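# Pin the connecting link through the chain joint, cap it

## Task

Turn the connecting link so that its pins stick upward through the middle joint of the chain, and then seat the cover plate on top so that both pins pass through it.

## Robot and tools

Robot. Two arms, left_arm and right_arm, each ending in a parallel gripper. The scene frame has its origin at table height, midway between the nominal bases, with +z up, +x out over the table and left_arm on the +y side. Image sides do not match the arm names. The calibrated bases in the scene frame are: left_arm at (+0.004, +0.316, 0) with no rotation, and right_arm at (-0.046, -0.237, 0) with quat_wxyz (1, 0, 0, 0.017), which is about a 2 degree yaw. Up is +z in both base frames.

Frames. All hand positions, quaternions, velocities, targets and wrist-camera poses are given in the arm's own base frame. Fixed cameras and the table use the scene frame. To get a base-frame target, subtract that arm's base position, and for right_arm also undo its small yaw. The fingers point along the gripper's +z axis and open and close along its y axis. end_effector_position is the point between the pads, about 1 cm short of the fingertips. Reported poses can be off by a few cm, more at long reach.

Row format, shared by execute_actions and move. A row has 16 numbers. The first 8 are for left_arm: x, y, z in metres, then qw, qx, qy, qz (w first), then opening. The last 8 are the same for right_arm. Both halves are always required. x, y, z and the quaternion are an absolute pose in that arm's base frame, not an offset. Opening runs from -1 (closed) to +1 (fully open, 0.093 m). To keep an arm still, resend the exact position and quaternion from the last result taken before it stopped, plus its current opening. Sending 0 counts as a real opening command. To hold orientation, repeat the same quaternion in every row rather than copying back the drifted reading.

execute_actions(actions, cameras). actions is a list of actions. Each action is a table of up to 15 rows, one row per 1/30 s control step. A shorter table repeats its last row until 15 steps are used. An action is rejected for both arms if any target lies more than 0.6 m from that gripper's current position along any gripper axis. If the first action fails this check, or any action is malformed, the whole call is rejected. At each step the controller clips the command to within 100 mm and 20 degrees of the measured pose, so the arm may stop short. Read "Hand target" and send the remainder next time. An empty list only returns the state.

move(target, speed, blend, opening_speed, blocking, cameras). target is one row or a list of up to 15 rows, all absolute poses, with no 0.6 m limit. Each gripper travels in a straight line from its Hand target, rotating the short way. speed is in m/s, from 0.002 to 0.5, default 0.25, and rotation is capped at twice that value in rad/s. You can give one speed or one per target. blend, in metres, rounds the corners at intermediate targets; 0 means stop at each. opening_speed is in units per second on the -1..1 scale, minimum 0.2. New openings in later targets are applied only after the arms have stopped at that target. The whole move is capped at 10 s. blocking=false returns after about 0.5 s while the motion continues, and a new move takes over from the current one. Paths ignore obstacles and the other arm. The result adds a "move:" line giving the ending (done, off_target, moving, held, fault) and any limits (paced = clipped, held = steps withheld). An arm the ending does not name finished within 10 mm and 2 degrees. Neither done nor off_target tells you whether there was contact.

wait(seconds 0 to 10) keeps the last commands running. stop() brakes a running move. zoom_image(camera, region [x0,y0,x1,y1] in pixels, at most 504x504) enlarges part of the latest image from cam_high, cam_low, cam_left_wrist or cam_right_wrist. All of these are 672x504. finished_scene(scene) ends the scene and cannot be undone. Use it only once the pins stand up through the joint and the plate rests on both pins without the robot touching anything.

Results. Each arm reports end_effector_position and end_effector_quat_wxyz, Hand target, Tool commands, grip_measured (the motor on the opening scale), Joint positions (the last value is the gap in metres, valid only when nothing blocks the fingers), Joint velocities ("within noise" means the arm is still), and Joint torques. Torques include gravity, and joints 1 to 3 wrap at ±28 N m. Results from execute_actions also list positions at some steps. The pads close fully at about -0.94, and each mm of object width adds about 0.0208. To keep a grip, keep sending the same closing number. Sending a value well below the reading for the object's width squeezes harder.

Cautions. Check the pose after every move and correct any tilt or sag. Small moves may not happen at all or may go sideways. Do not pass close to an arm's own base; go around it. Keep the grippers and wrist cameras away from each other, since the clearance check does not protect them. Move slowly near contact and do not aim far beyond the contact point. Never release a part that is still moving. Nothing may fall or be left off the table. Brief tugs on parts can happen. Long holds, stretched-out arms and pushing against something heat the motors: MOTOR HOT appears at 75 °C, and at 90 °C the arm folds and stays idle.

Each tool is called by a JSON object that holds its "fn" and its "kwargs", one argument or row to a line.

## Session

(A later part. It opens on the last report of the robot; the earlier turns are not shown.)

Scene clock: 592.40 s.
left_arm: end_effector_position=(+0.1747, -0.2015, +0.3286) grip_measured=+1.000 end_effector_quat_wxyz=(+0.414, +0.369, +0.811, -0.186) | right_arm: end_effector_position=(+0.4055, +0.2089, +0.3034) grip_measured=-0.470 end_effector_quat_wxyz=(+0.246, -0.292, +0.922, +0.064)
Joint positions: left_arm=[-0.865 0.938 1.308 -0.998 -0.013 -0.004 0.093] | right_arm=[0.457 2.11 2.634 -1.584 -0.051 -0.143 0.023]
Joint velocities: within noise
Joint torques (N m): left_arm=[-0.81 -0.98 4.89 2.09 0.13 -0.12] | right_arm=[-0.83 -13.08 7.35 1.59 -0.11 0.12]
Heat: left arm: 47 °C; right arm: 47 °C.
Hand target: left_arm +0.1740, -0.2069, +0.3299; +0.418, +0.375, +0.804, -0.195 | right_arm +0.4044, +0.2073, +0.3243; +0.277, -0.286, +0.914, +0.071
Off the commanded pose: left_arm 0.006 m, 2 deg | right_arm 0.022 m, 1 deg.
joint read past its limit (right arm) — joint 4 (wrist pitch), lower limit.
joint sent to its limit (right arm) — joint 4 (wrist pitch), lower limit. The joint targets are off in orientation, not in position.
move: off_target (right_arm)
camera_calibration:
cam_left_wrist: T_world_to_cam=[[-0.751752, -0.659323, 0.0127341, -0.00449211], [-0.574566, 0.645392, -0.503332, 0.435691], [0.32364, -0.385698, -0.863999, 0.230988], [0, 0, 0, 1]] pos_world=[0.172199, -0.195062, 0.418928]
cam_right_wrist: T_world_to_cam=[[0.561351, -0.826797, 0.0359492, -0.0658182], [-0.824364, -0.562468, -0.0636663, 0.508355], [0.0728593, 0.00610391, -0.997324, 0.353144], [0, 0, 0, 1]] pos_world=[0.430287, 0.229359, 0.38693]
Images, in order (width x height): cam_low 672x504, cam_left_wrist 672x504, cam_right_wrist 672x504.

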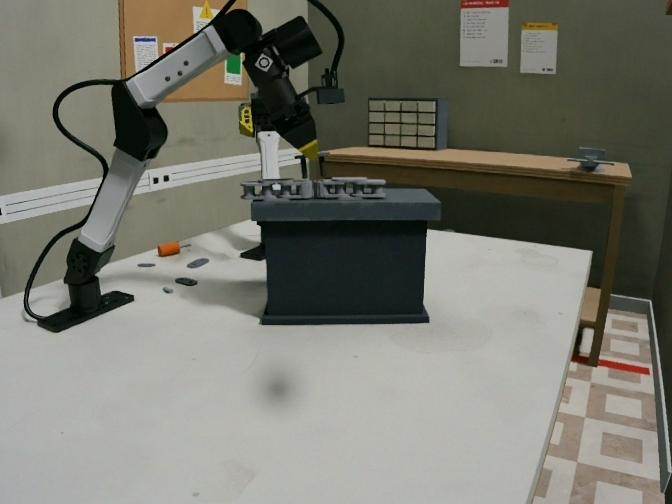

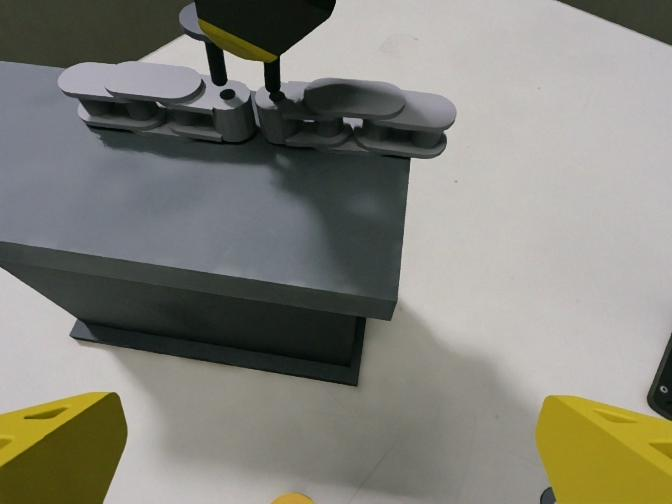

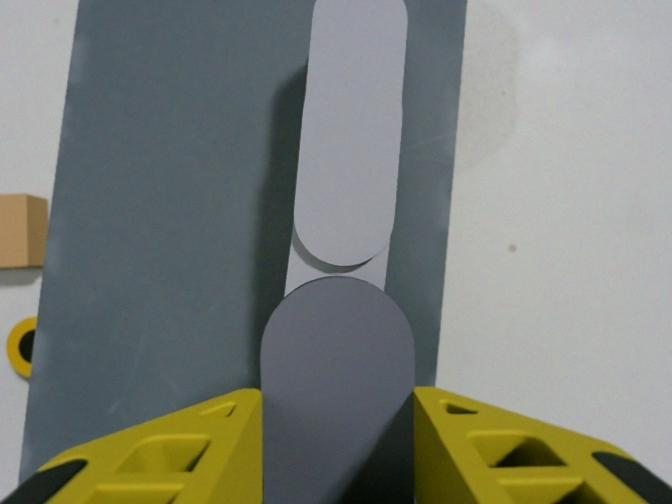

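{"fn": "move", "kwargs": {
  "target": [
    [0.20,-0.19,0.37,0.60,0.55,0.5,-0.10,1,0.395,0.21,0.34,0.25,-0.25,0.91,0.10,-0.5],
    [0.296,-0.17,0.40,0.7071,0.7071,0,0,0.3,0.355,0.265,0.40,0.1591,0.1591,0.6890,0.6890,-0.5]
  ],
  "speed": 0.15
}}

Scene clock: 698.43 s.
left_arm: end_effector_position=(+0.2945, -0.1725, +0.3899) grip_measured=+0.302 end_effector_quat_wxyz=(+0.707, +0.707, +0.019, -0.014) | right_arm: end_effector_position=(+0.3608, +0.2652, +0.3898) grip_measured=-0.470 end_effector_quat_wxyz=(+0.150, +0.166, +0.698, +0.681)
Joint positions: left_arm=[-0.014 1.371 1.194 0.2 1.55 1.501 0.06] | right_arm=[0.377 1.434 1.283 0.112 -0.743 1.562 0.023]
Joint velocities: within noise
Joint torques (N m): left_arm=[0.68 -4.19 9.18 1.35 0.14 -0.12] | right_arm=[0.47 -8.34 7.28 2.41 0.06 0.02]
Heat: left arm: 48 °C; right arm: 51 °C.
Hand target: left_arm +0.2957, -0.1700, +0.3997; +0.707, +0.707, +0.000, +0.000 | right_arm +0.3549, +0.2649, +0.4000; +0.159, +0.159, +0.689, +0.689
Off the commanded pose: left_arm 0.011 m, 3 deg | right_arm 0.012 m, 2 deg.
move: off_target (left_arm, right_arm); target 2's new opening was sent with left_arm's hand 0.011 m and 3 deg from that target
camera_calibration:
cam_left_wrist: T_world_to_cam=[[-0.0619172, 0.00796611, -0.99805, 0.409973], [0.910462, 0.410156, -0.0532097, -0.13682], [0.408932, -0.911981, -0.0326485, -0.183631], [0, 0, 0, 1]] pos_world=[0.225046, -0.114616, 0.395898]
cam_right_wrist: T_world_to_cam=[[-0.0375615, -0.0295186, -0.998858, 0.410767], [-0.999294, 0.00156492, 0.0375317, 0.382767], [0.000455256, 0.999563, -0.0295565, -0.172391], [0, 0, 0, 1]] pos_world=[0.398004, 0.183842, 0.390837]

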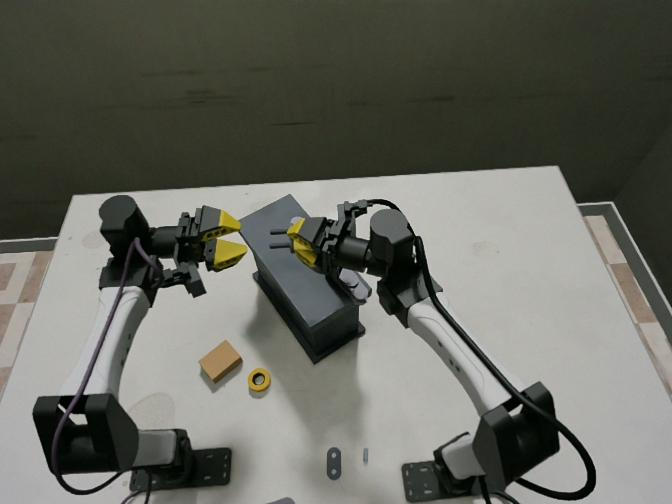

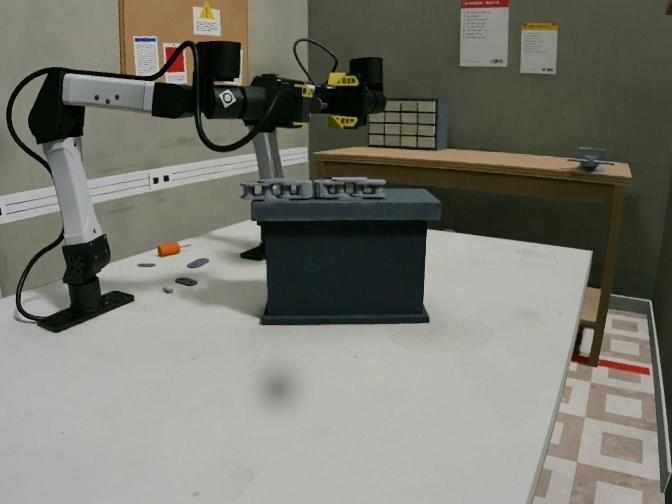

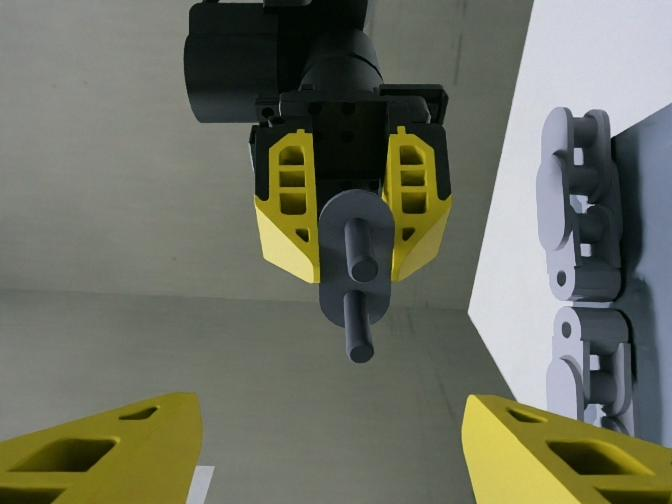

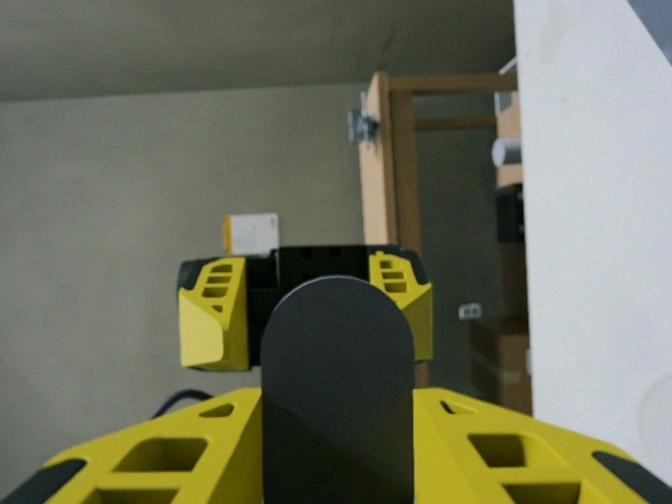

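{"fn": "zoom_image", "kwargs": {
  "camera": "cam_left_wrist",
  "region": [240, 120, 480, 380]
}}

{"fn": "zoom_image", "kwargs": {
  "camera": "cam_high",
  "region": [200, 180, 400, 330]
}}

Scaled by 1.938 from the camera's 672x504 image, which has a finer 960x720 frame.

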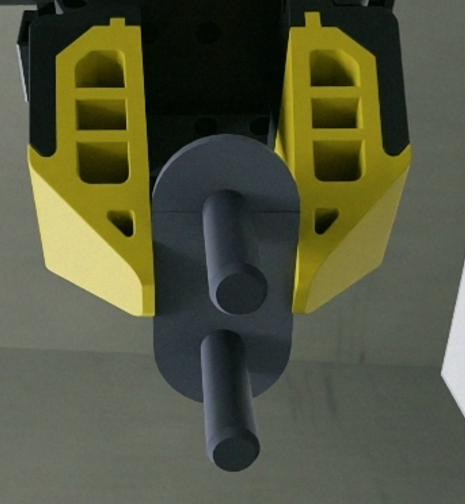

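Scaled by 2.520 from the camera's 672x504 image, which has a finer 960x720 frame.

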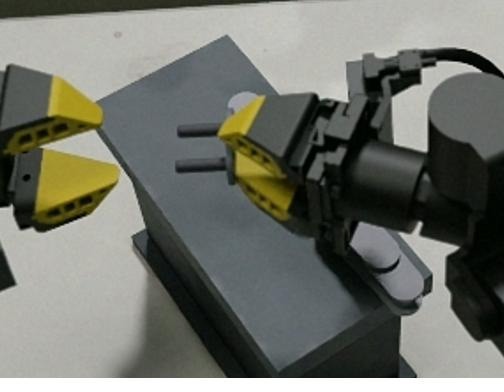

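{"fn": "move", "kwargs": {
  "target": [
    [0.2978,-0.205,0.391,0.7071,0.7071,0,0,0.3,0.355,0.265,0.40,0.1591,0.1591,0.6890,0.6890,-0.5]
  ],
  "speed": 0.06
}}

{"fn": "zoom_image", "kwargs": {
  "camera": "cam_left_wrist",
  "region": [200, 120, 504, 504]
}}

Scene clock: 738.77 s.
left_arm: end_effector_position=(+0.2938, -0.2023, +0.3853) grip_measured=+0.302 end_effector_quat_wxyz=(+0.707, +0.707, +0.004, -0.010) | right_arm: end_effector_position=(+0.3609, +0.2652, +0.3899) grip_measured=-0.470 end_effector_quat_wxyz=(+0.150, +0.166, +0.697, +0.681)
Joint positions: left_arm=[-0.114 1.385 1.194 0.19 1.465 1.551 0.06] | right_arm=[0.377 1.434 1.283 0.113 -0.743 1.562 0.023]
Joint velocities: within noise
Joint torques (N m): left_arm=[-0.95 -4.4 8.39 1.25 -0.17 -0.12] | right_arm=[0.29 -8.27 7.28 2.38 0.06 0.05]
Heat: left arm: 44 °C; right arm: 49 °C.
Hand target: left_arm +0.2976, -0.2049, +0.3908; +0.708, +0.707, +0.000, +0.000 | right_arm +0.3550, +0.2649, +0.4000; +0.159, +0.159, +0.689, +0.689
Off the commanded pose: left_arm 0.007 m, 1 deg | right_arm 0.012 m, 2 deg.
move: off_target (right_arm)
camera_calibration:
cam_left_wrist: T_world_to_cam=[[-0.0351037, 0.00923898, -0.999341, 0.398503], [0.917854, 0.395888, -0.0285813, -0.138692], [0.395363, -0.918252, -0.0223772, -0.211869], [0, 0, 0, 1]] pos_world=[0.225053, -0.143324, 0.389536]
cam_right_wrist: T_world_to_cam=[[-0.0372074, -0.0290709, -0.998885, 0.410681], [-0.999307, 0.00232198, 0.0371556, 0.382833], [0.00123924, 0.999575, -0.0291372, -0.172783], [0, 0, 0, 1]] pos_world=[0.398062, 0.183759, 0.390964]

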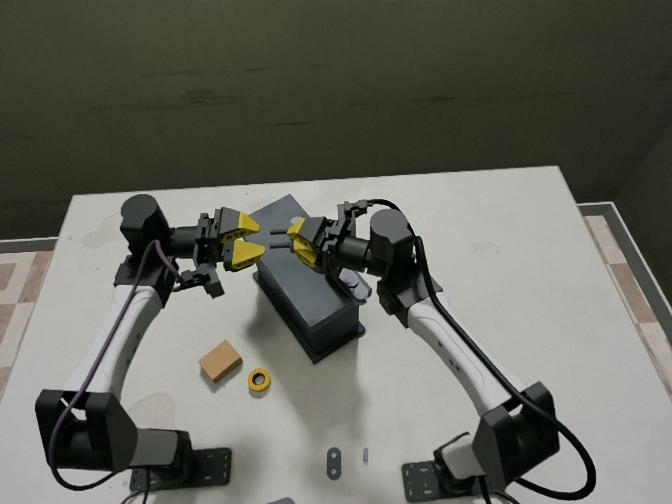

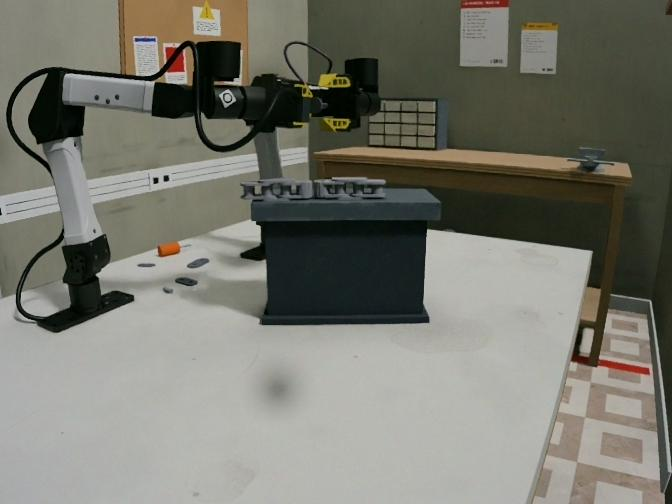

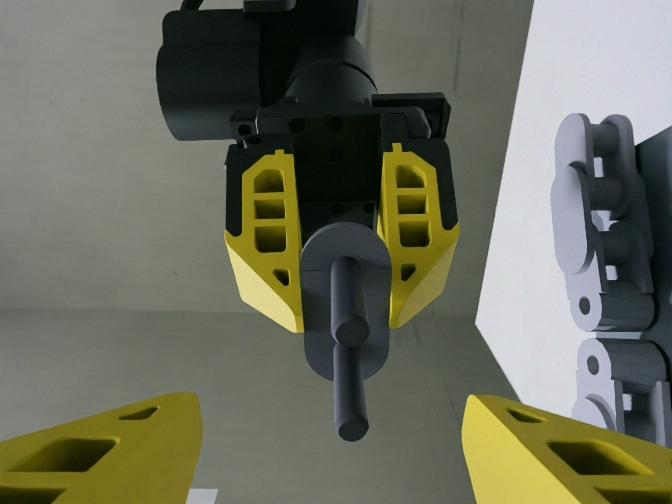

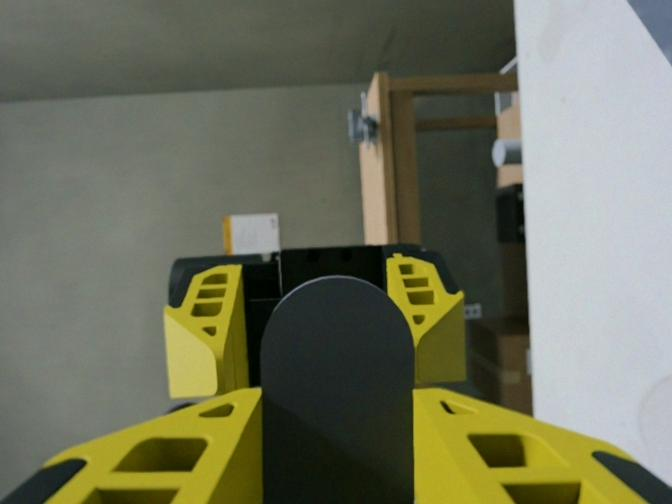

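Scaled by 1.312 from the camera's 672x504 image, which has a finer 960x720 frame.

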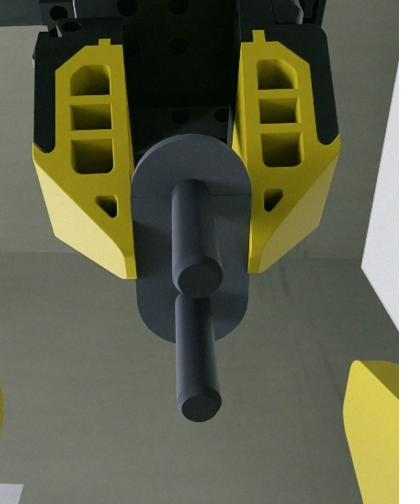

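{"fn": "move", "kwargs": {
  "target": [
    [0.2990, -0.225,0.3875,0.7071,0.7071,0,0,0.3,0.355,0.265,0.40,0.1591,0.1591,0.6890,0.6890,-0.5],
    [0.2995,-0.246,0.3868,0.7071,0.7071,0,0,0.3,0.355,0.265,0.40,0.1591,0.1591,0.6890,0.6890,-0.5]
  ],
  "speed": 0.05
}}

{"fn": "zoom_image", "kwargs": {
  "camera": "cam_left_wrist",
  "region": [150, 120, 530, 504]
}}

{"fn": "zoom_image", "kwargs": {
  "camera": "cam_high",
  "region": [200, 180, 350, 300]
}}

{"fn": "zoom_image", "kwargs": {
  "camera": "cam_low",
  "region": [230, 50, 400, 150]
}}

Scene clock: 751.40 s.
left_arm: end_effector_position=(+0.2951, -0.2428, +0.3747) grip_measured=+0.302 end_effector_quat_wxyz=(+0.704, +0.710, +0.012, -0.019) | right_arm: end_effector_position=(+0.3609, +0.2652, +0.3899) grip_measured=-0.470 end_effector_quat_wxyz=(+0.150, +0.166, +0.697, +0.681)
Joint positions: left_arm=[-0.246 1.418 1.194 0.19 1.334 1.56 0.06] | right_arm=[0.377 1.434 1.283 0.113 -0.743 1.562 0.023]
Joint velocities: within noise
Joint torques (N m): left_arm=[-0.85 -4.79 9.62 1.46 -0.12 -0.14] | right_arm=[0.1 -8.32 7.25 2.41 0.09 0]
Heat: left arm: 44 °C; right arm: 48 °C.
Hand target: left_arm +0.2989, -0.2456, +0.3866; +0.707, +0.707, +0.000, +0.000 | right_arm +0.3550, +0.2649, +0.3999; +0.159, +0.159, +0.689, +0.689
Off the commanded pose: left_arm 0.013 m, 3 deg | right_arm 0.012 m, 2 deg.
move: off_target (left_arm, right_arm)
camera_calibration:
cam_left_wrist: T_world_to_cam=[[-0.0584615, 0.0174097, -0.998138, 0.396731], [0.917288, 0.395461, -0.0468284, -0.117278], [0.393909, -0.918318, -0.0390889, -0.24322], [0, 0, 0, 1]] pos_world=[0.226578, -0.183881, 0.380993]
cam_right_wrist: T_world_to_cam=[[-0.0372074, -0.0290709, -0.998885, 0.410681], [-0.999307, 0.00232198, 0.0371556, 0.382833], [0.00123924, 0.999575, -0.0291372, -0.172783], [0, 0, 0, 1]] pos_world=[0.398062, 0.183759, 0.390964]

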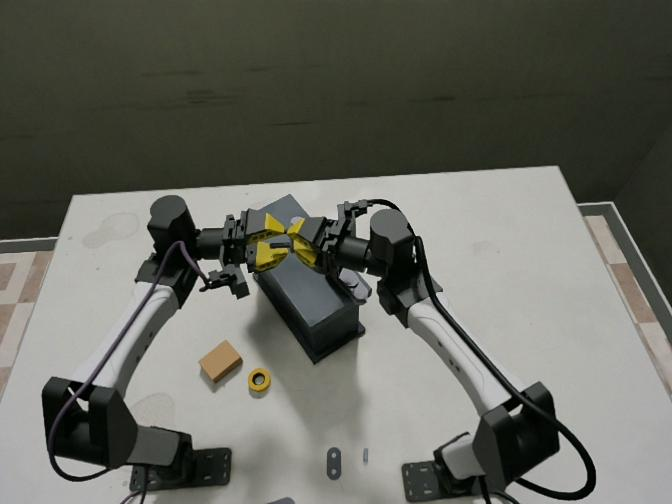

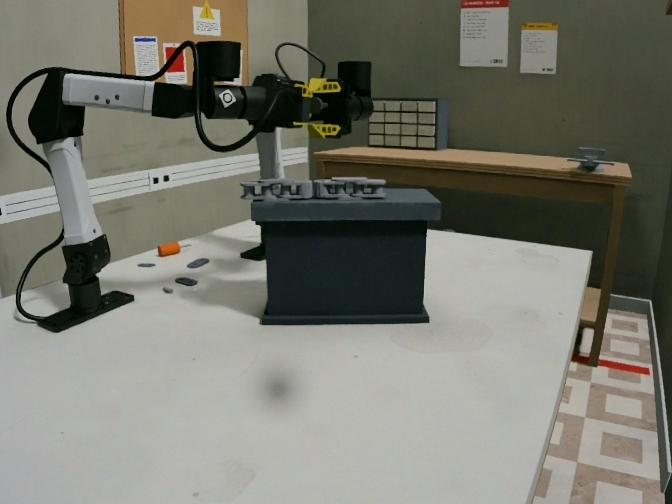

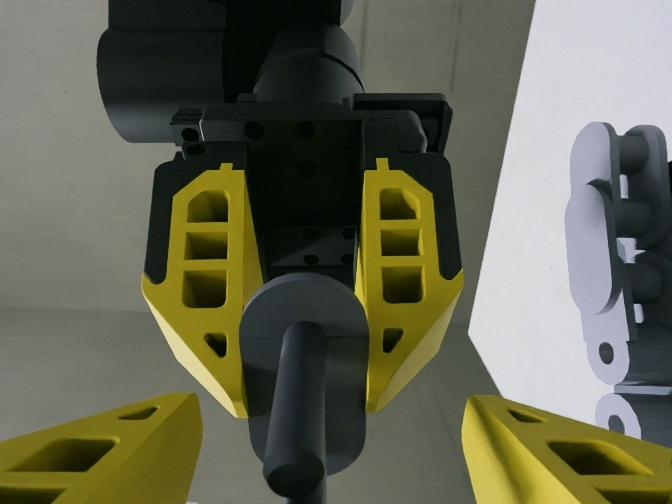

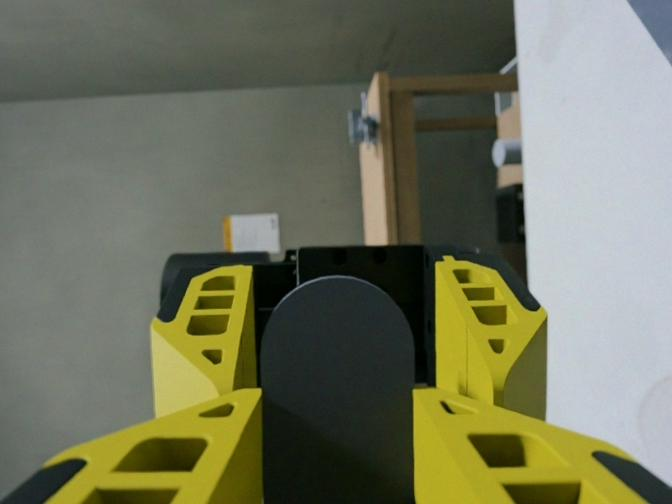

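Scaled by 1.312 from the camera's 672x504 image, which has a finer 960x720 frame.

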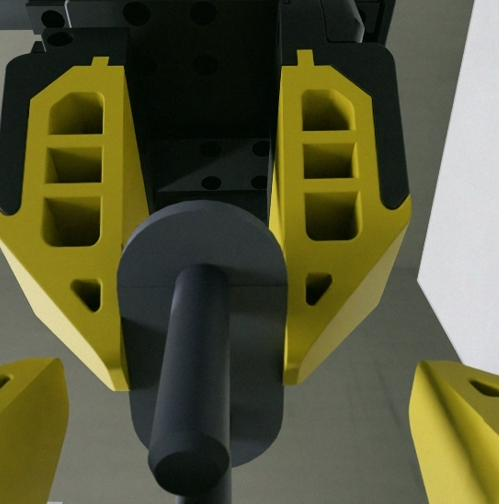

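Scaled by 3.360 from the camera's 672x504 image, which has a finer 960x720 frame.

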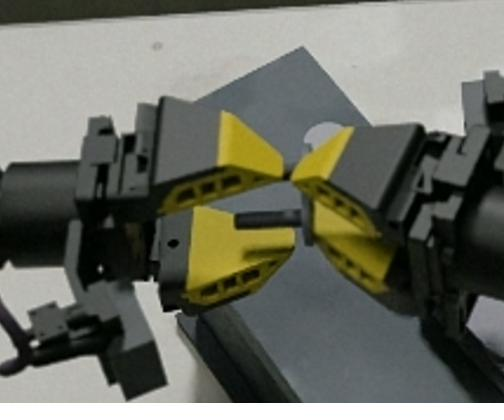

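Scaled by 2.965 from the camera's 672x504 image, which has a finer 960x720 frame.

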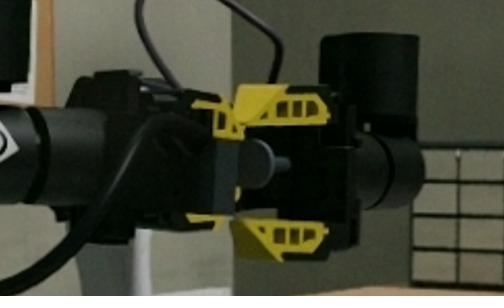

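{"fn": "move", "kwargs": {
  "target": [
    [0.3005, -0.246,0.396,0.7071,0.7071,0,0,0.3,0.355,0.265,0.40,0.1591,0.1591,0.6890,0.6890,-0.5]
  ],
  "speed": 0.05,
  "cameras": ["cam_left_wrist"]
}}

Scene clock: 760.63 s.
left_arm: end_effector_position=(+0.2968, -0.2432, +0.3862) grip_measured=+0.302 end_effector_quat_wxyz=(+0.705, +0.709, +0.008, -0.014) | right_arm: end_effector_position=(+0.3609, +0.2652, +0.3899) grip_measured=-0.470 end_effector_quat_wxyz=(+0.150, +0.167, +0.697, +0.681)
Joint positions: left_arm=[-0.246 1.424 1.239 0.165 1.333 1.56 0.06] | right_arm=[0.377 1.434 1.283 0.113 -0.743 1.563 0.023]
Joint velocities: within noise
Joint torques (N m): left_arm=[-0.79 -4.82 9.36 1.39 -0.13 -0.15] | right_arm=[0.24 -8.34 7.32 2.4 0.08 -0.01]
Heat: left arm: 44 °C; right arm: 48 °C.
Hand target: left_arm +0.3002, -0.2457, +0.3957; +0.707, +0.707, +0.000, +0.000 | right_arm +0.3550, +0.2649, +0.3999; +0.159, +0.159, +0.689, +0.689
Off the commanded pose: left_arm 0.011 m, 2 deg | right_arm 0.012 m, 2 deg.
move: off_target (left_arm, right_arm)
camera_calibration:
cam_left_wrist: T_world_to_cam=[[-0.0447902, 0.0140406, -0.998898, 0.403765], [0.917401, 0.396371, -0.0355645, -0.122257], [0.395435, -0.917983, -0.0306344, -0.247384], [0, 0, 0, 1]] pos_world=[0.228068, -0.184304, 0.391393]
Images, in order (width x height): cam_left_wrist 672x504.

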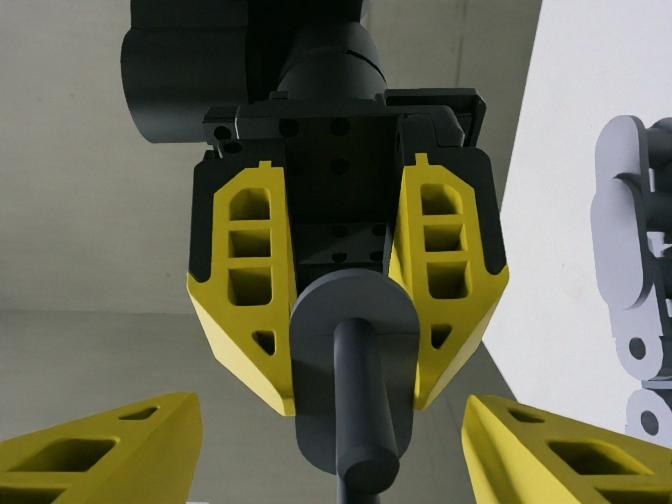

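{"fn": "move", "kwargs": {
  "target": [
    [0.3005, -0.246,0.3905,0.7071,0.7071,0,0,0.3,0.355,0.265,0.40,0.1591,0.1591,0.6890,0.6890,-0.5]
  ],
  "speed": 0.05,
  "cameras": ["cam_left_wrist"]
}}

Scene clock: 764.90 s.
left_arm: end_effector_position=(+0.2968, -0.2432, +0.3861) grip_measured=+0.302 end_effector_quat_wxyz=(+0.705, +0.709, +0.007, -0.013) | right_arm: end_effector_position=(+0.3609, +0.2652, +0.3899) grip_measured=-0.470 end_effector_quat_wxyz=(+0.150, +0.167, +0.697, +0.681)
Joint positions: left_arm=[-0.246 1.424 1.239 0.164 1.333 1.562 0.06] | right_arm=[0.377 1.434 1.283 0.113 -0.743 1.563 0.023]
Joint velocities: within noise
Joint torques (N m): left_arm=[-0.84 -4.88 7.68 1.53 -0.13 -0.15] | right_arm=[0.32 -8.36 7.32 2.4 0.04 0.03]
Heat: left arm: 44 °C; right arm: 48 °C.
Hand target: left_arm +0.3004, -0.2459, +0.3904; +0.707, +0.707, +0.000, +0.000 | right_arm +0.3549, +0.2649, +0.3999; +0.159, +0.159, +0.689, +0.689
Off the commanded pose: left_arm 0.006 m, 2 deg | right_arm 0.012 m, 2 deg.
move: off_target (right_arm)
camera_calibration:
cam_left_wrist: T_world_to_cam=[[-0.043243, 0.0142083, -0.998964, 0.403285], [0.91746, 0.396367, -0.0340773, -0.122852], [0.395472, -0.917982, -0.0301756, -0.247574], [0, 0, 0, 1]] pos_world=[0.228059, -0.184304, 0.39121]
Images, in order (width x height): cam_left_wrist 672x504.

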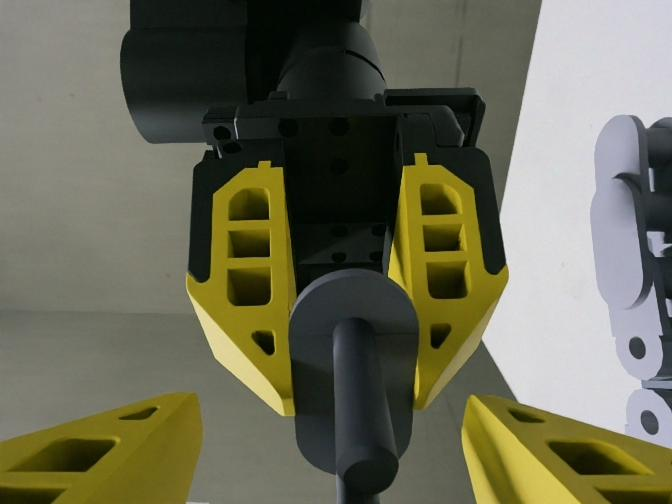

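Elbow is stuck by friction. Nudge lower.

{"fn": "move", "kwargs": {
  "target": [
    [0.3005, -0.246,0.3835,0.7071,0.7071,0,0,0.3,0.355,0.265,0.40,0.1591,0.1591,0.6890,0.6890,-0.5]
  ],
  "speed": 0.04,
  "cameras": ["cam_left_wrist"]
}}

Scene clock: 769.37 s.
left_arm: end_effector_position=(+0.2968, -0.2432, +0.3877) grip_measured=+0.302 end_effector_quat_wxyz=(+0.706, +0.708, +0.001, -0.006) | right_arm: end_effector_position=(+0.3610, +0.2652, +0.3899) grip_measured=-0.470 end_effector_quat_wxyz=(+0.150, +0.167, +0.697, +0.681)
Joint positions: left_arm=[-0.246 1.424 1.239 0.177 1.333 1.569 0.06] | right_arm=[0.377 1.434 1.283 0.113 -0.742 1.563 0.023]
Joint velocities: within noise
Joint torques (N m): left_arm=[-0.84 -4.96 5.56 1.57 -0.14 -0.15] | right_arm=[0.36 -8.18 7.2 2.39 0.06 0.02]
Heat: left arm: 44 °C; right arm: 48 °C.
Hand target: left_arm +0.3004, -0.2459, +0.3834; +0.707, +0.708, +0.000, +0.000 | right_arm +0.3550, +0.2649, +0.3999; +0.159, +0.159, +0.689, +0.689
Off the commanded pose: left_arm 0.006 m, 1 deg | right_arm 0.012 m, 2 deg.
move: off_target (right_arm)
camera_calibration:
cam_left_wrist: T_world_to_cam=[[-0.0242017, 0.0109134, -0.999648, 0.398615], [0.917963, 0.396262, -0.017898, -0.129264], [0.395927, -0.918073, -0.0196083, -0.251795], [0, 0, 0, 1]] pos_world=[0.227999, -0.184294, 0.391223]
Images, in order (width x height): cam_left_wrist 672x504.

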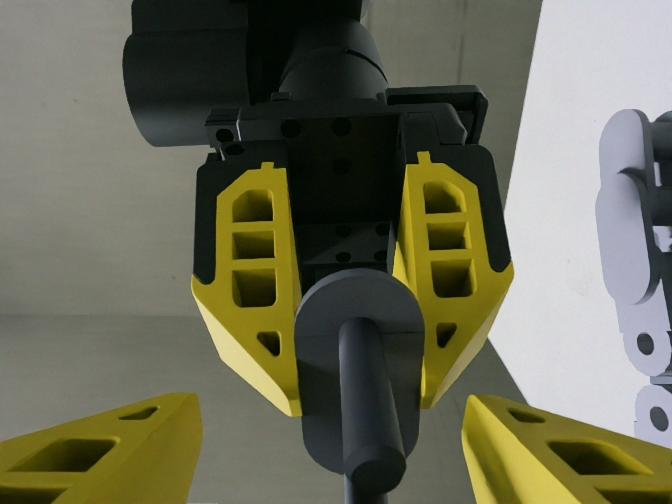

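{"fn": "move", "kwargs": {
  "target": [
    [0.3005, -0.246,0.378,0.7071,0.7071,0,0,0.3,0.355,0.265,0.40,0.1591,0.1591,0.6890,0.6890,-0.5]
  ],
  "speed": 0.03,
  "cameras": ["cam_left_wrist"]
}}

Scene clock: 774.20 s.
left_arm: end_effector_position=(+0.2970, -0.2433, +0.3823) grip_measured=+0.302 end_effector_quat_wxyz=(+0.706, +0.708, +0.000, -0.005) | right_arm: end_effector_position=(+0.3610, +0.2652, +0.3899) grip_measured=-0.470 end_effector_quat_wxyz=(+0.150, +0.167, +0.697, +0.681)
Joint positions: left_arm=[-0.246 1.424 1.218 0.198 1.333 1.572 0.06] | right_arm=[0.377 1.434 1.283 0.113 -0.742 1.563 0.023]
Joint velocities: within noise
Joint torques (N m): left_arm=[-0.84 -5.01 5.45 1.54 -0.14 -0.18] | right_arm=[0.32 -8.39 7.19 2.4 0.08 0.01]
Heat: left arm: 44 °C; right arm: 48 °C.
Hand target: left_arm +0.3004, -0.2459, +0.3780; +0.707, +0.708, +0.000, +0.000 | right_arm +0.3550, +0.2649, +0.3999; +0.159, +0.159, +0.689, +0.689
Off the commanded pose: left_arm 0.006 m, 1 deg | right_arm 0.012 m, 2 deg.
move: off_target (right_arm)
camera_calibration:
cam_left_wrist: T_world_to_cam=[[-0.0211394, 0.0109791, -0.999716, 0.392425], [0.918016, 0.396257, -0.0150601, -0.130648], [0.395979, -0.918074, -0.0184557, -0.252499], [0, 0, 0, 1]] pos_world=[0.228217, -0.184351, 0.385686]
Images, in order (width x height): cam_left_wrist 672x504.

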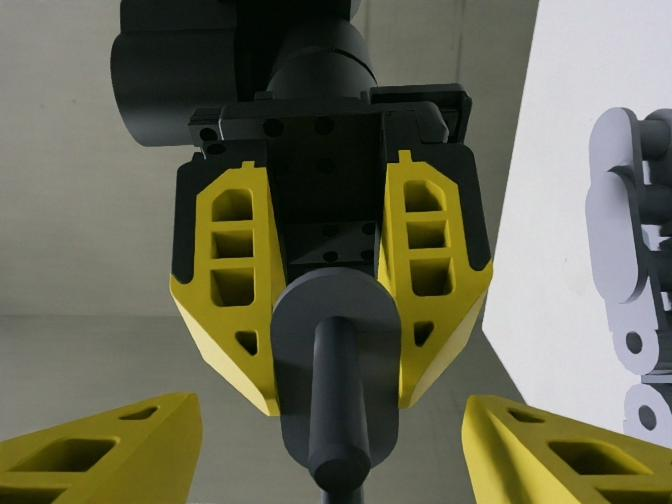

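{"fn": "move", "kwargs": {
  "target": [
    [0.3005, -0.246,0.378,0.7071,0.7071,0,0,-1,0.355,0.265,0.40,0.1591,0.1591,0.6890,0.6890,-0.5]
  ],
  "opening_speed": 1.0,
  "cameras": ["cam_left_wrist","cam_right_wrist","cam_high"]
}}

{"fn": "zoom_image", "kwargs": {
  "camera": "cam_high",
  "region": [200, 180, 350, 300]
}}

Scene clock: 780.63 s.
left_arm: end_effector_position=(+0.2971, -0.2433, +0.3826) grip_measured=-0.889 end_effector_quat_wxyz=(+0.707, +0.708, +0.003, -0.008) | right_arm: end_effector_position=(+0.3607, +0.2650, +0.3921) grip_measured=-0.470 end_effector_quat_wxyz=(+0.156, +0.161, +0.696, +0.682)
Joint positions: left_arm=[-0.246 1.424 1.218 0.2 1.333 1.561 0.003] | right_arm=[0.377 1.432 1.283 0.12 -0.742 1.552 0.023]
Joint velocities: within noise
Joint torques (N m): left_arm=[-0.84 -5.03 5.42 1.59 -0.14 -0.07] | right_arm=[0.39 -8.08 7.23 2.28 0.06 0.11]
Heat: left arm: 44 °C; right arm: 47 °C.
Hand target: left_arm +0.3005, -0.2459, +0.3780; +0.707, +0.708, +0.000, +0.000 | right_arm +0.3550, +0.2649, +0.4001; +0.159, +0.159, +0.689, +0.689
Off the commanded pose: left_arm 0.006 m, 1 deg | right_arm 0.010 m, 1 deg.
move: done
camera_calibration:
cam_left_wrist: T_world_to_cam=[[-0.0303519, 0.0105932, -0.999483, 0.395197], [0.917679, 0.396617, -0.023664, -0.127226], [0.396162, -0.917923, -0.0217593, -0.251275], [0, 0, 0, 1]] pos_world=[0.228293, -0.184378, 0.386514]
cam_right_wrist: T_world_to_cam=[[-0.0197931, -0.0300407, -0.999353, 0.406961], [-0.999802, 0.00286561, 0.0197159, 0.389395], [0.00227148, 0.999545, -0.0300915, -0.172517], [0, 0, 0, 1]] pos_world=[0.397765, 0.183548, 0.393829]
Images, in order (width x height): cam_high 672x504, cam_left_wrist 672x504, cam_right_wrist 672x504.

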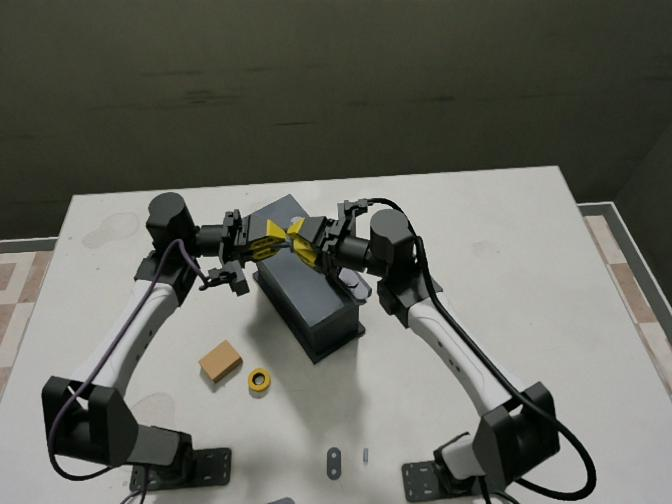

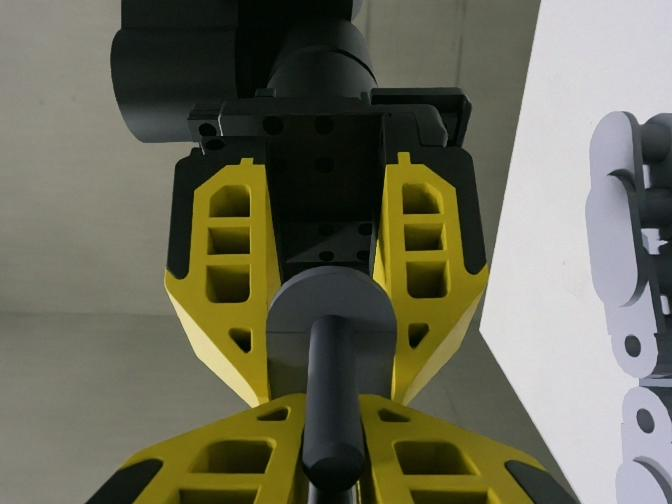

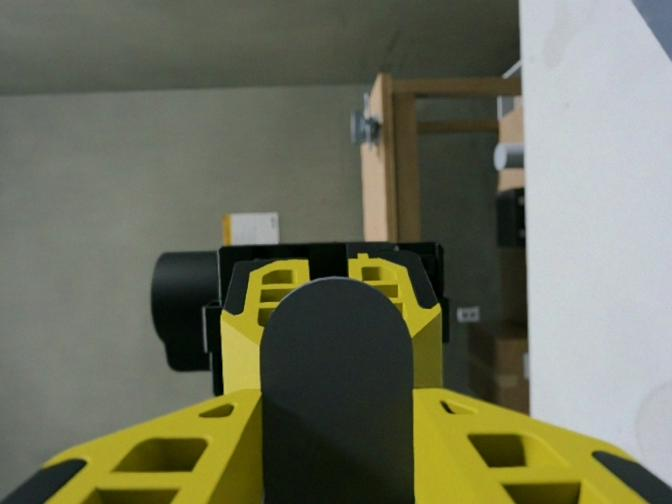

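Scaled by 3.360 from the camera's 672x504 image, which has a finer 960x720 frame.

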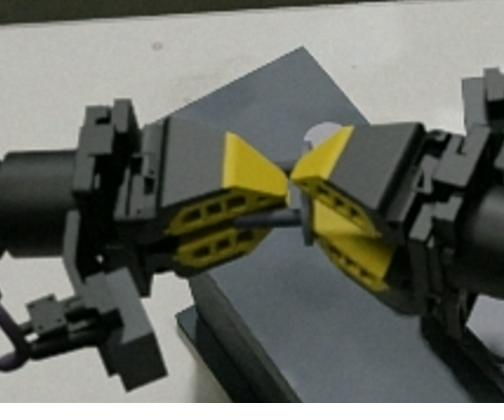

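{"fn": "zoom_image", "kwargs": {
  "camera": "cam_left_wrist",
  "region": [200, 300, 470, 504]
}}

Scaled by 1.867 from the camera's 672x504 image, which has a finer 960x720 frame.

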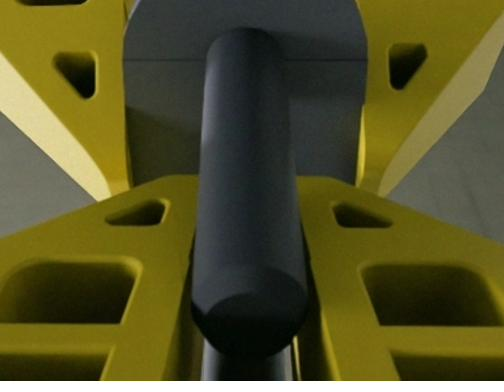

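{"fn": "move", "kwargs": {
  "target": [
    [0.3005, -0.246,0.378,0.7071,0.7071,0,0,-1,0.355,0.265,0.40,0.1591,0.1591,0.6890,0.6890,0.0],
    [0.3005, -0.246,0.378,0.7071,0.7071,0,0,-1,0.353,0.205,0.401,0.1591,0.1591,0.6890,0.6890,0.0]
  ],
  "opening_speed": 1.0,
  "speed": 0.08,
  "cameras": ["cam_left_wrist","cam_right_wrist","cam_high"]
}}

{"fn": "zoom_image", "kwargs": {
  "camera": "cam_high",
  "region": [200, 180, 350, 300]
}}

{"fn": "zoom_image", "kwargs": {
  "camera": "cam_right_wrist",
  "region": [150, 150, 500, 504]
}}

Scene clock: 812.77 s.
left_arm: end_effector_position=(+0.2971, -0.2433, +0.3826) grip_measured=-0.889 end_effector_quat_wxyz=(+0.707, +0.708, +0.000, -0.005) | right_arm: end_effector_position=(+0.3575, +0.2071, +0.4023) grip_measured=-0.001 end_effector_quat_wxyz=(+0.166, +0.156, +0.688, +0.689)
Joint positions: left_arm=[-0.246 1.424 1.218 0.2 1.333 1.57 0.003] | right_arm=[0.196 1.357 1.234 0.129 -0.916 1.562 0.045]
Joint velocities: within noise
Joint torques (N m): left_arm=[-0.84 -5.03 5.44 1.58 -0.14 -0.17] | right_arm=[-0.68 -6.9 6.83 1.94 -0.19 0.02]
Heat: left arm: 43 °C; right arm: 47 °C.
Hand target: left_arm +0.3004, -0.2459, +0.3780; +0.707, +0.708, +0.000, +0.000 | right_arm +0.3531, +0.2052, +0.4010; +0.159, +0.159, +0.689, +0.689
Off the commanded pose: left_arm 0.006 m, 1 deg | right_arm 0.005 m, 1 deg.
move: done
camera_calibration:
cam_left_wrist: T_world_to_cam=[[-0.0212002, 0.0105244, -0.99972, 0.392552], [0.917863, 0.396604, -0.0152891, -0.130488], [0.396332, -0.91793, -0.018068, -0.252739], [0, 0, 0, 1]] pos_world=[0.22826, -0.184377, 0.38588]
cam_right_wrist: T_world_to_cam=[[0.00486068, -0.0136686, -0.999895, 0.403409], [-0.999941, 0.00968079, -0.00499324, 0.39472], [0.00974802, 0.99986, -0.0136207, -0.123753], [0, 0, 0, 1]] pos_world=[0.393942, 0.125428, 0.403652]
Images, in order (width x height): cam_high 672x504, cam_left_wrist 672x504, cam_right_wrist 672x504.

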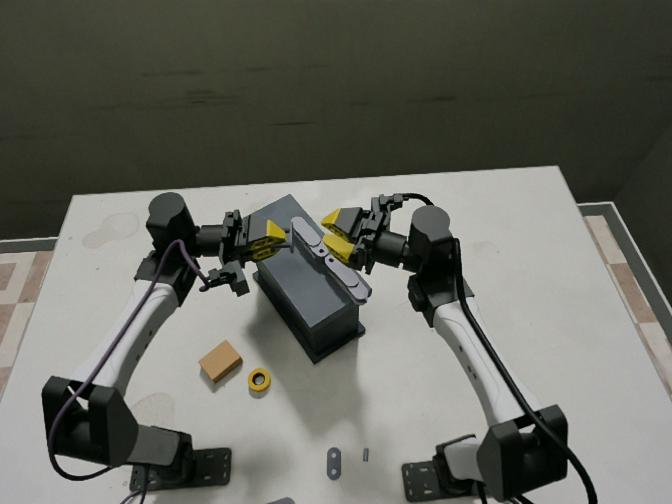

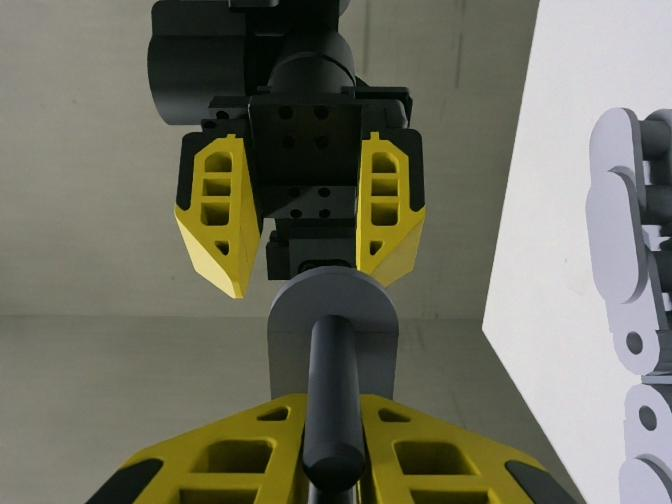

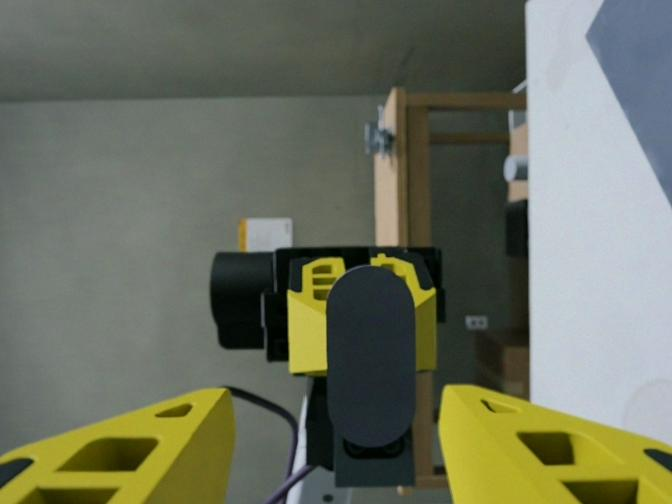

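Scaled by 3.360 from the camera's 672x504 image, which has a finer 960x720 frame.

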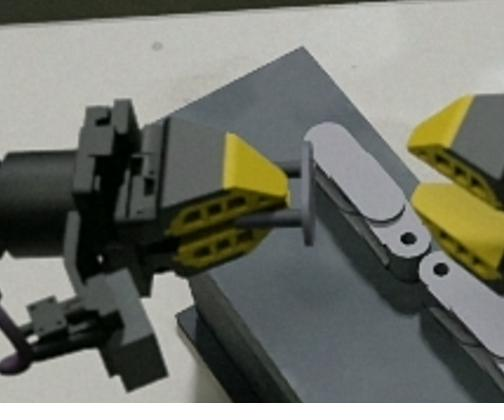

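Scaled by 1.424 from the camera's 672x504 image, which has a finer 960x720 frame.

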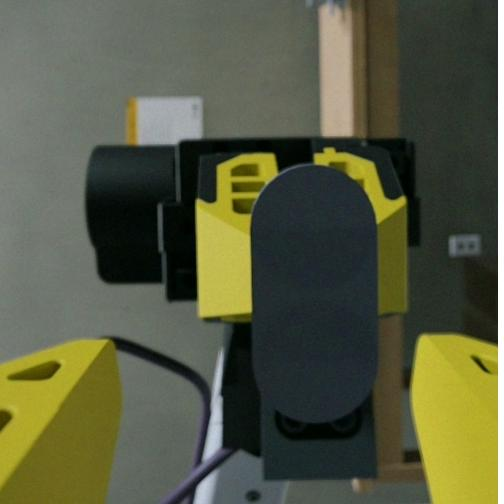

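{"fn": "move", "kwargs": {
  "target": [
    [0.24, -0.22,0.40,0.61,0.70,0.30,0,-1,0.32,0.12,0.38,0.30,-0.10,0.80,0.45,0.5],
    [0.13,-0.30,0.33,0,0.7071,0.7071,0,-1,0.20,0.07,0.34,0.310,-0.3971,0.8517,0.1445,0.5],
    [0.111,-0.316,0.20,0,0.7071,0.7071,0,-1,0.20,0.07,0.34,0.310,-0.3971,0.8517,0.1445,0.5]
  ],
  "speed": 0.15
}}

Scene clock: 857.50 s.
left_arm: end_effector_position=(+0.1148, -0.3117, +0.2005) grip_measured=-0.889 end_effector_quat_wxyz=(+0.021, +0.708, +0.706, -0.001) | right_arm: end_effector_position=(+0.2050, +0.0705, +0.3453) grip_measured=+0.499 end_effector_quat_wxyz=(+0.355, -0.380, +0.845, +0.125)
Joint positions: left_arm=[-1.226 1.803 1.854 -1.582 -0.016 0.348 0.003] | right_arm=[-0.088 1.109 1.655 -1.546 -0.551 -0.767 0.069]
Joint velocities: within noise
Joint torques (N m): left_arm=[-0.88 -7.99 5.16 0.55 0.16 -0.3] | right_arm=[0.42 -0.92 4.29 1.18 -0.21 -0.04]
Heat: left arm: 43 °C; right arm: 43 °C.
Hand target: left_arm +0.1110, -0.3159, +0.1995; +0.022, +0.707, +0.707, -0.010 | right_arm +0.2003, +0.0705, +0.3397; +0.342, -0.383, +0.849, +0.126
Off the commanded pose: left_arm 0.006 m, 2 deg | right_arm 0.007 m, 6 deg.
joint read past its limit (left arm) — joint 4 (wrist pitch), lower limit.
joint sent to its limit (left arm) — joint 4 (wrist pitch), lower limit. The joint targets are off in orientation, not in position.
joint sent to its limit (right arm) — joint 4 (wrist pitch), lower limit. The joint targets are off in orientation, not in position.
move: off_target (right_arm); limits=paced
camera_calibration:
cam_left_wrist: T_world_to_cam=[[-0.999739, -0.0117526, -0.0195852, 0.116269], [-0.0182231, 0.927359, 0.373729, 0.25604], [0.0137702, 0.373988, -0.927331, 0.382307], [0, 0, 0, 1]] pos_world=[0.115641, -0.379052, 0.261113]
cam_right_wrist: T_world_to_cam=[[0.722171, -0.688641, 0.0651385, -0.121973], [-0.640056, -0.700977, -0.314578, 0.326524], [0.262292, 0.185487, -0.946994, 0.341468], [0, 0, 0, 1]] pos_world=[0.207515, 0.081552, 0.434031]

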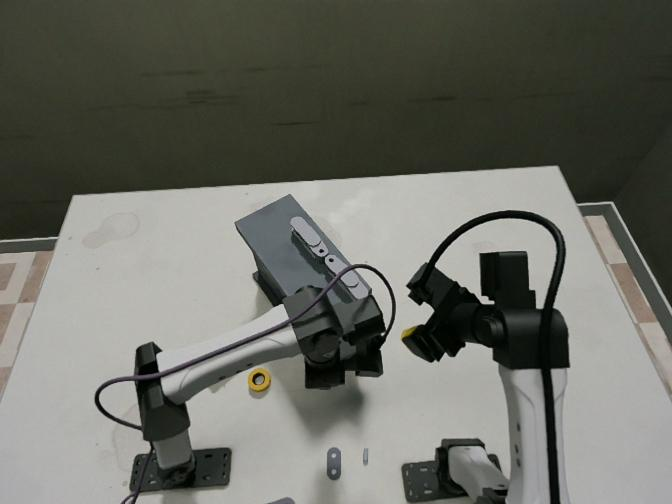

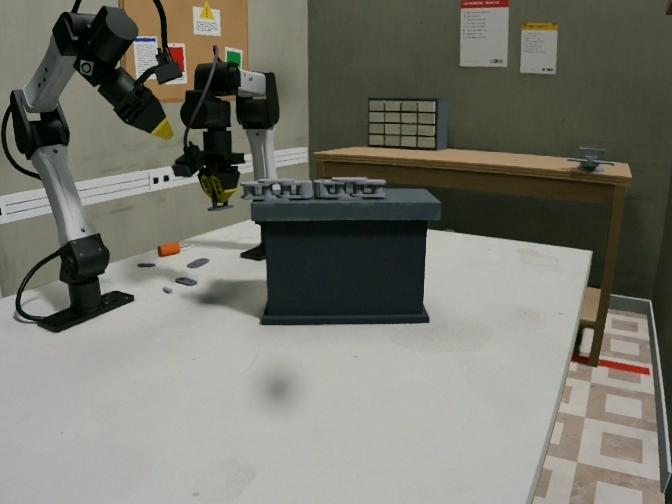

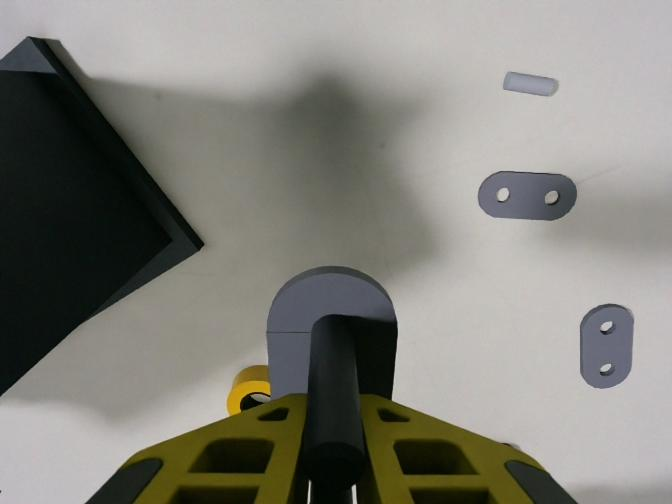

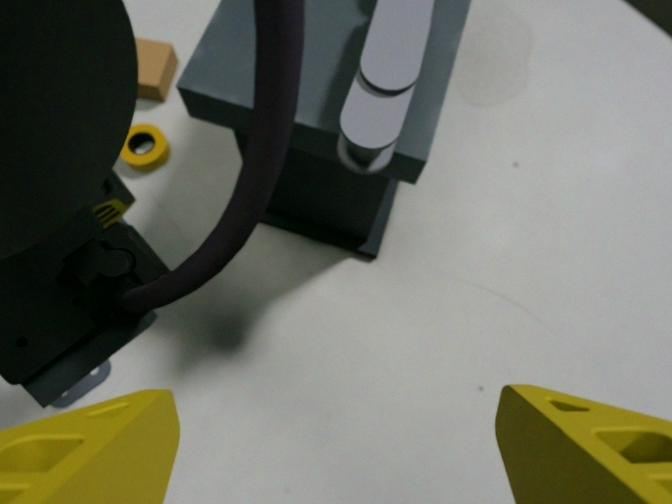

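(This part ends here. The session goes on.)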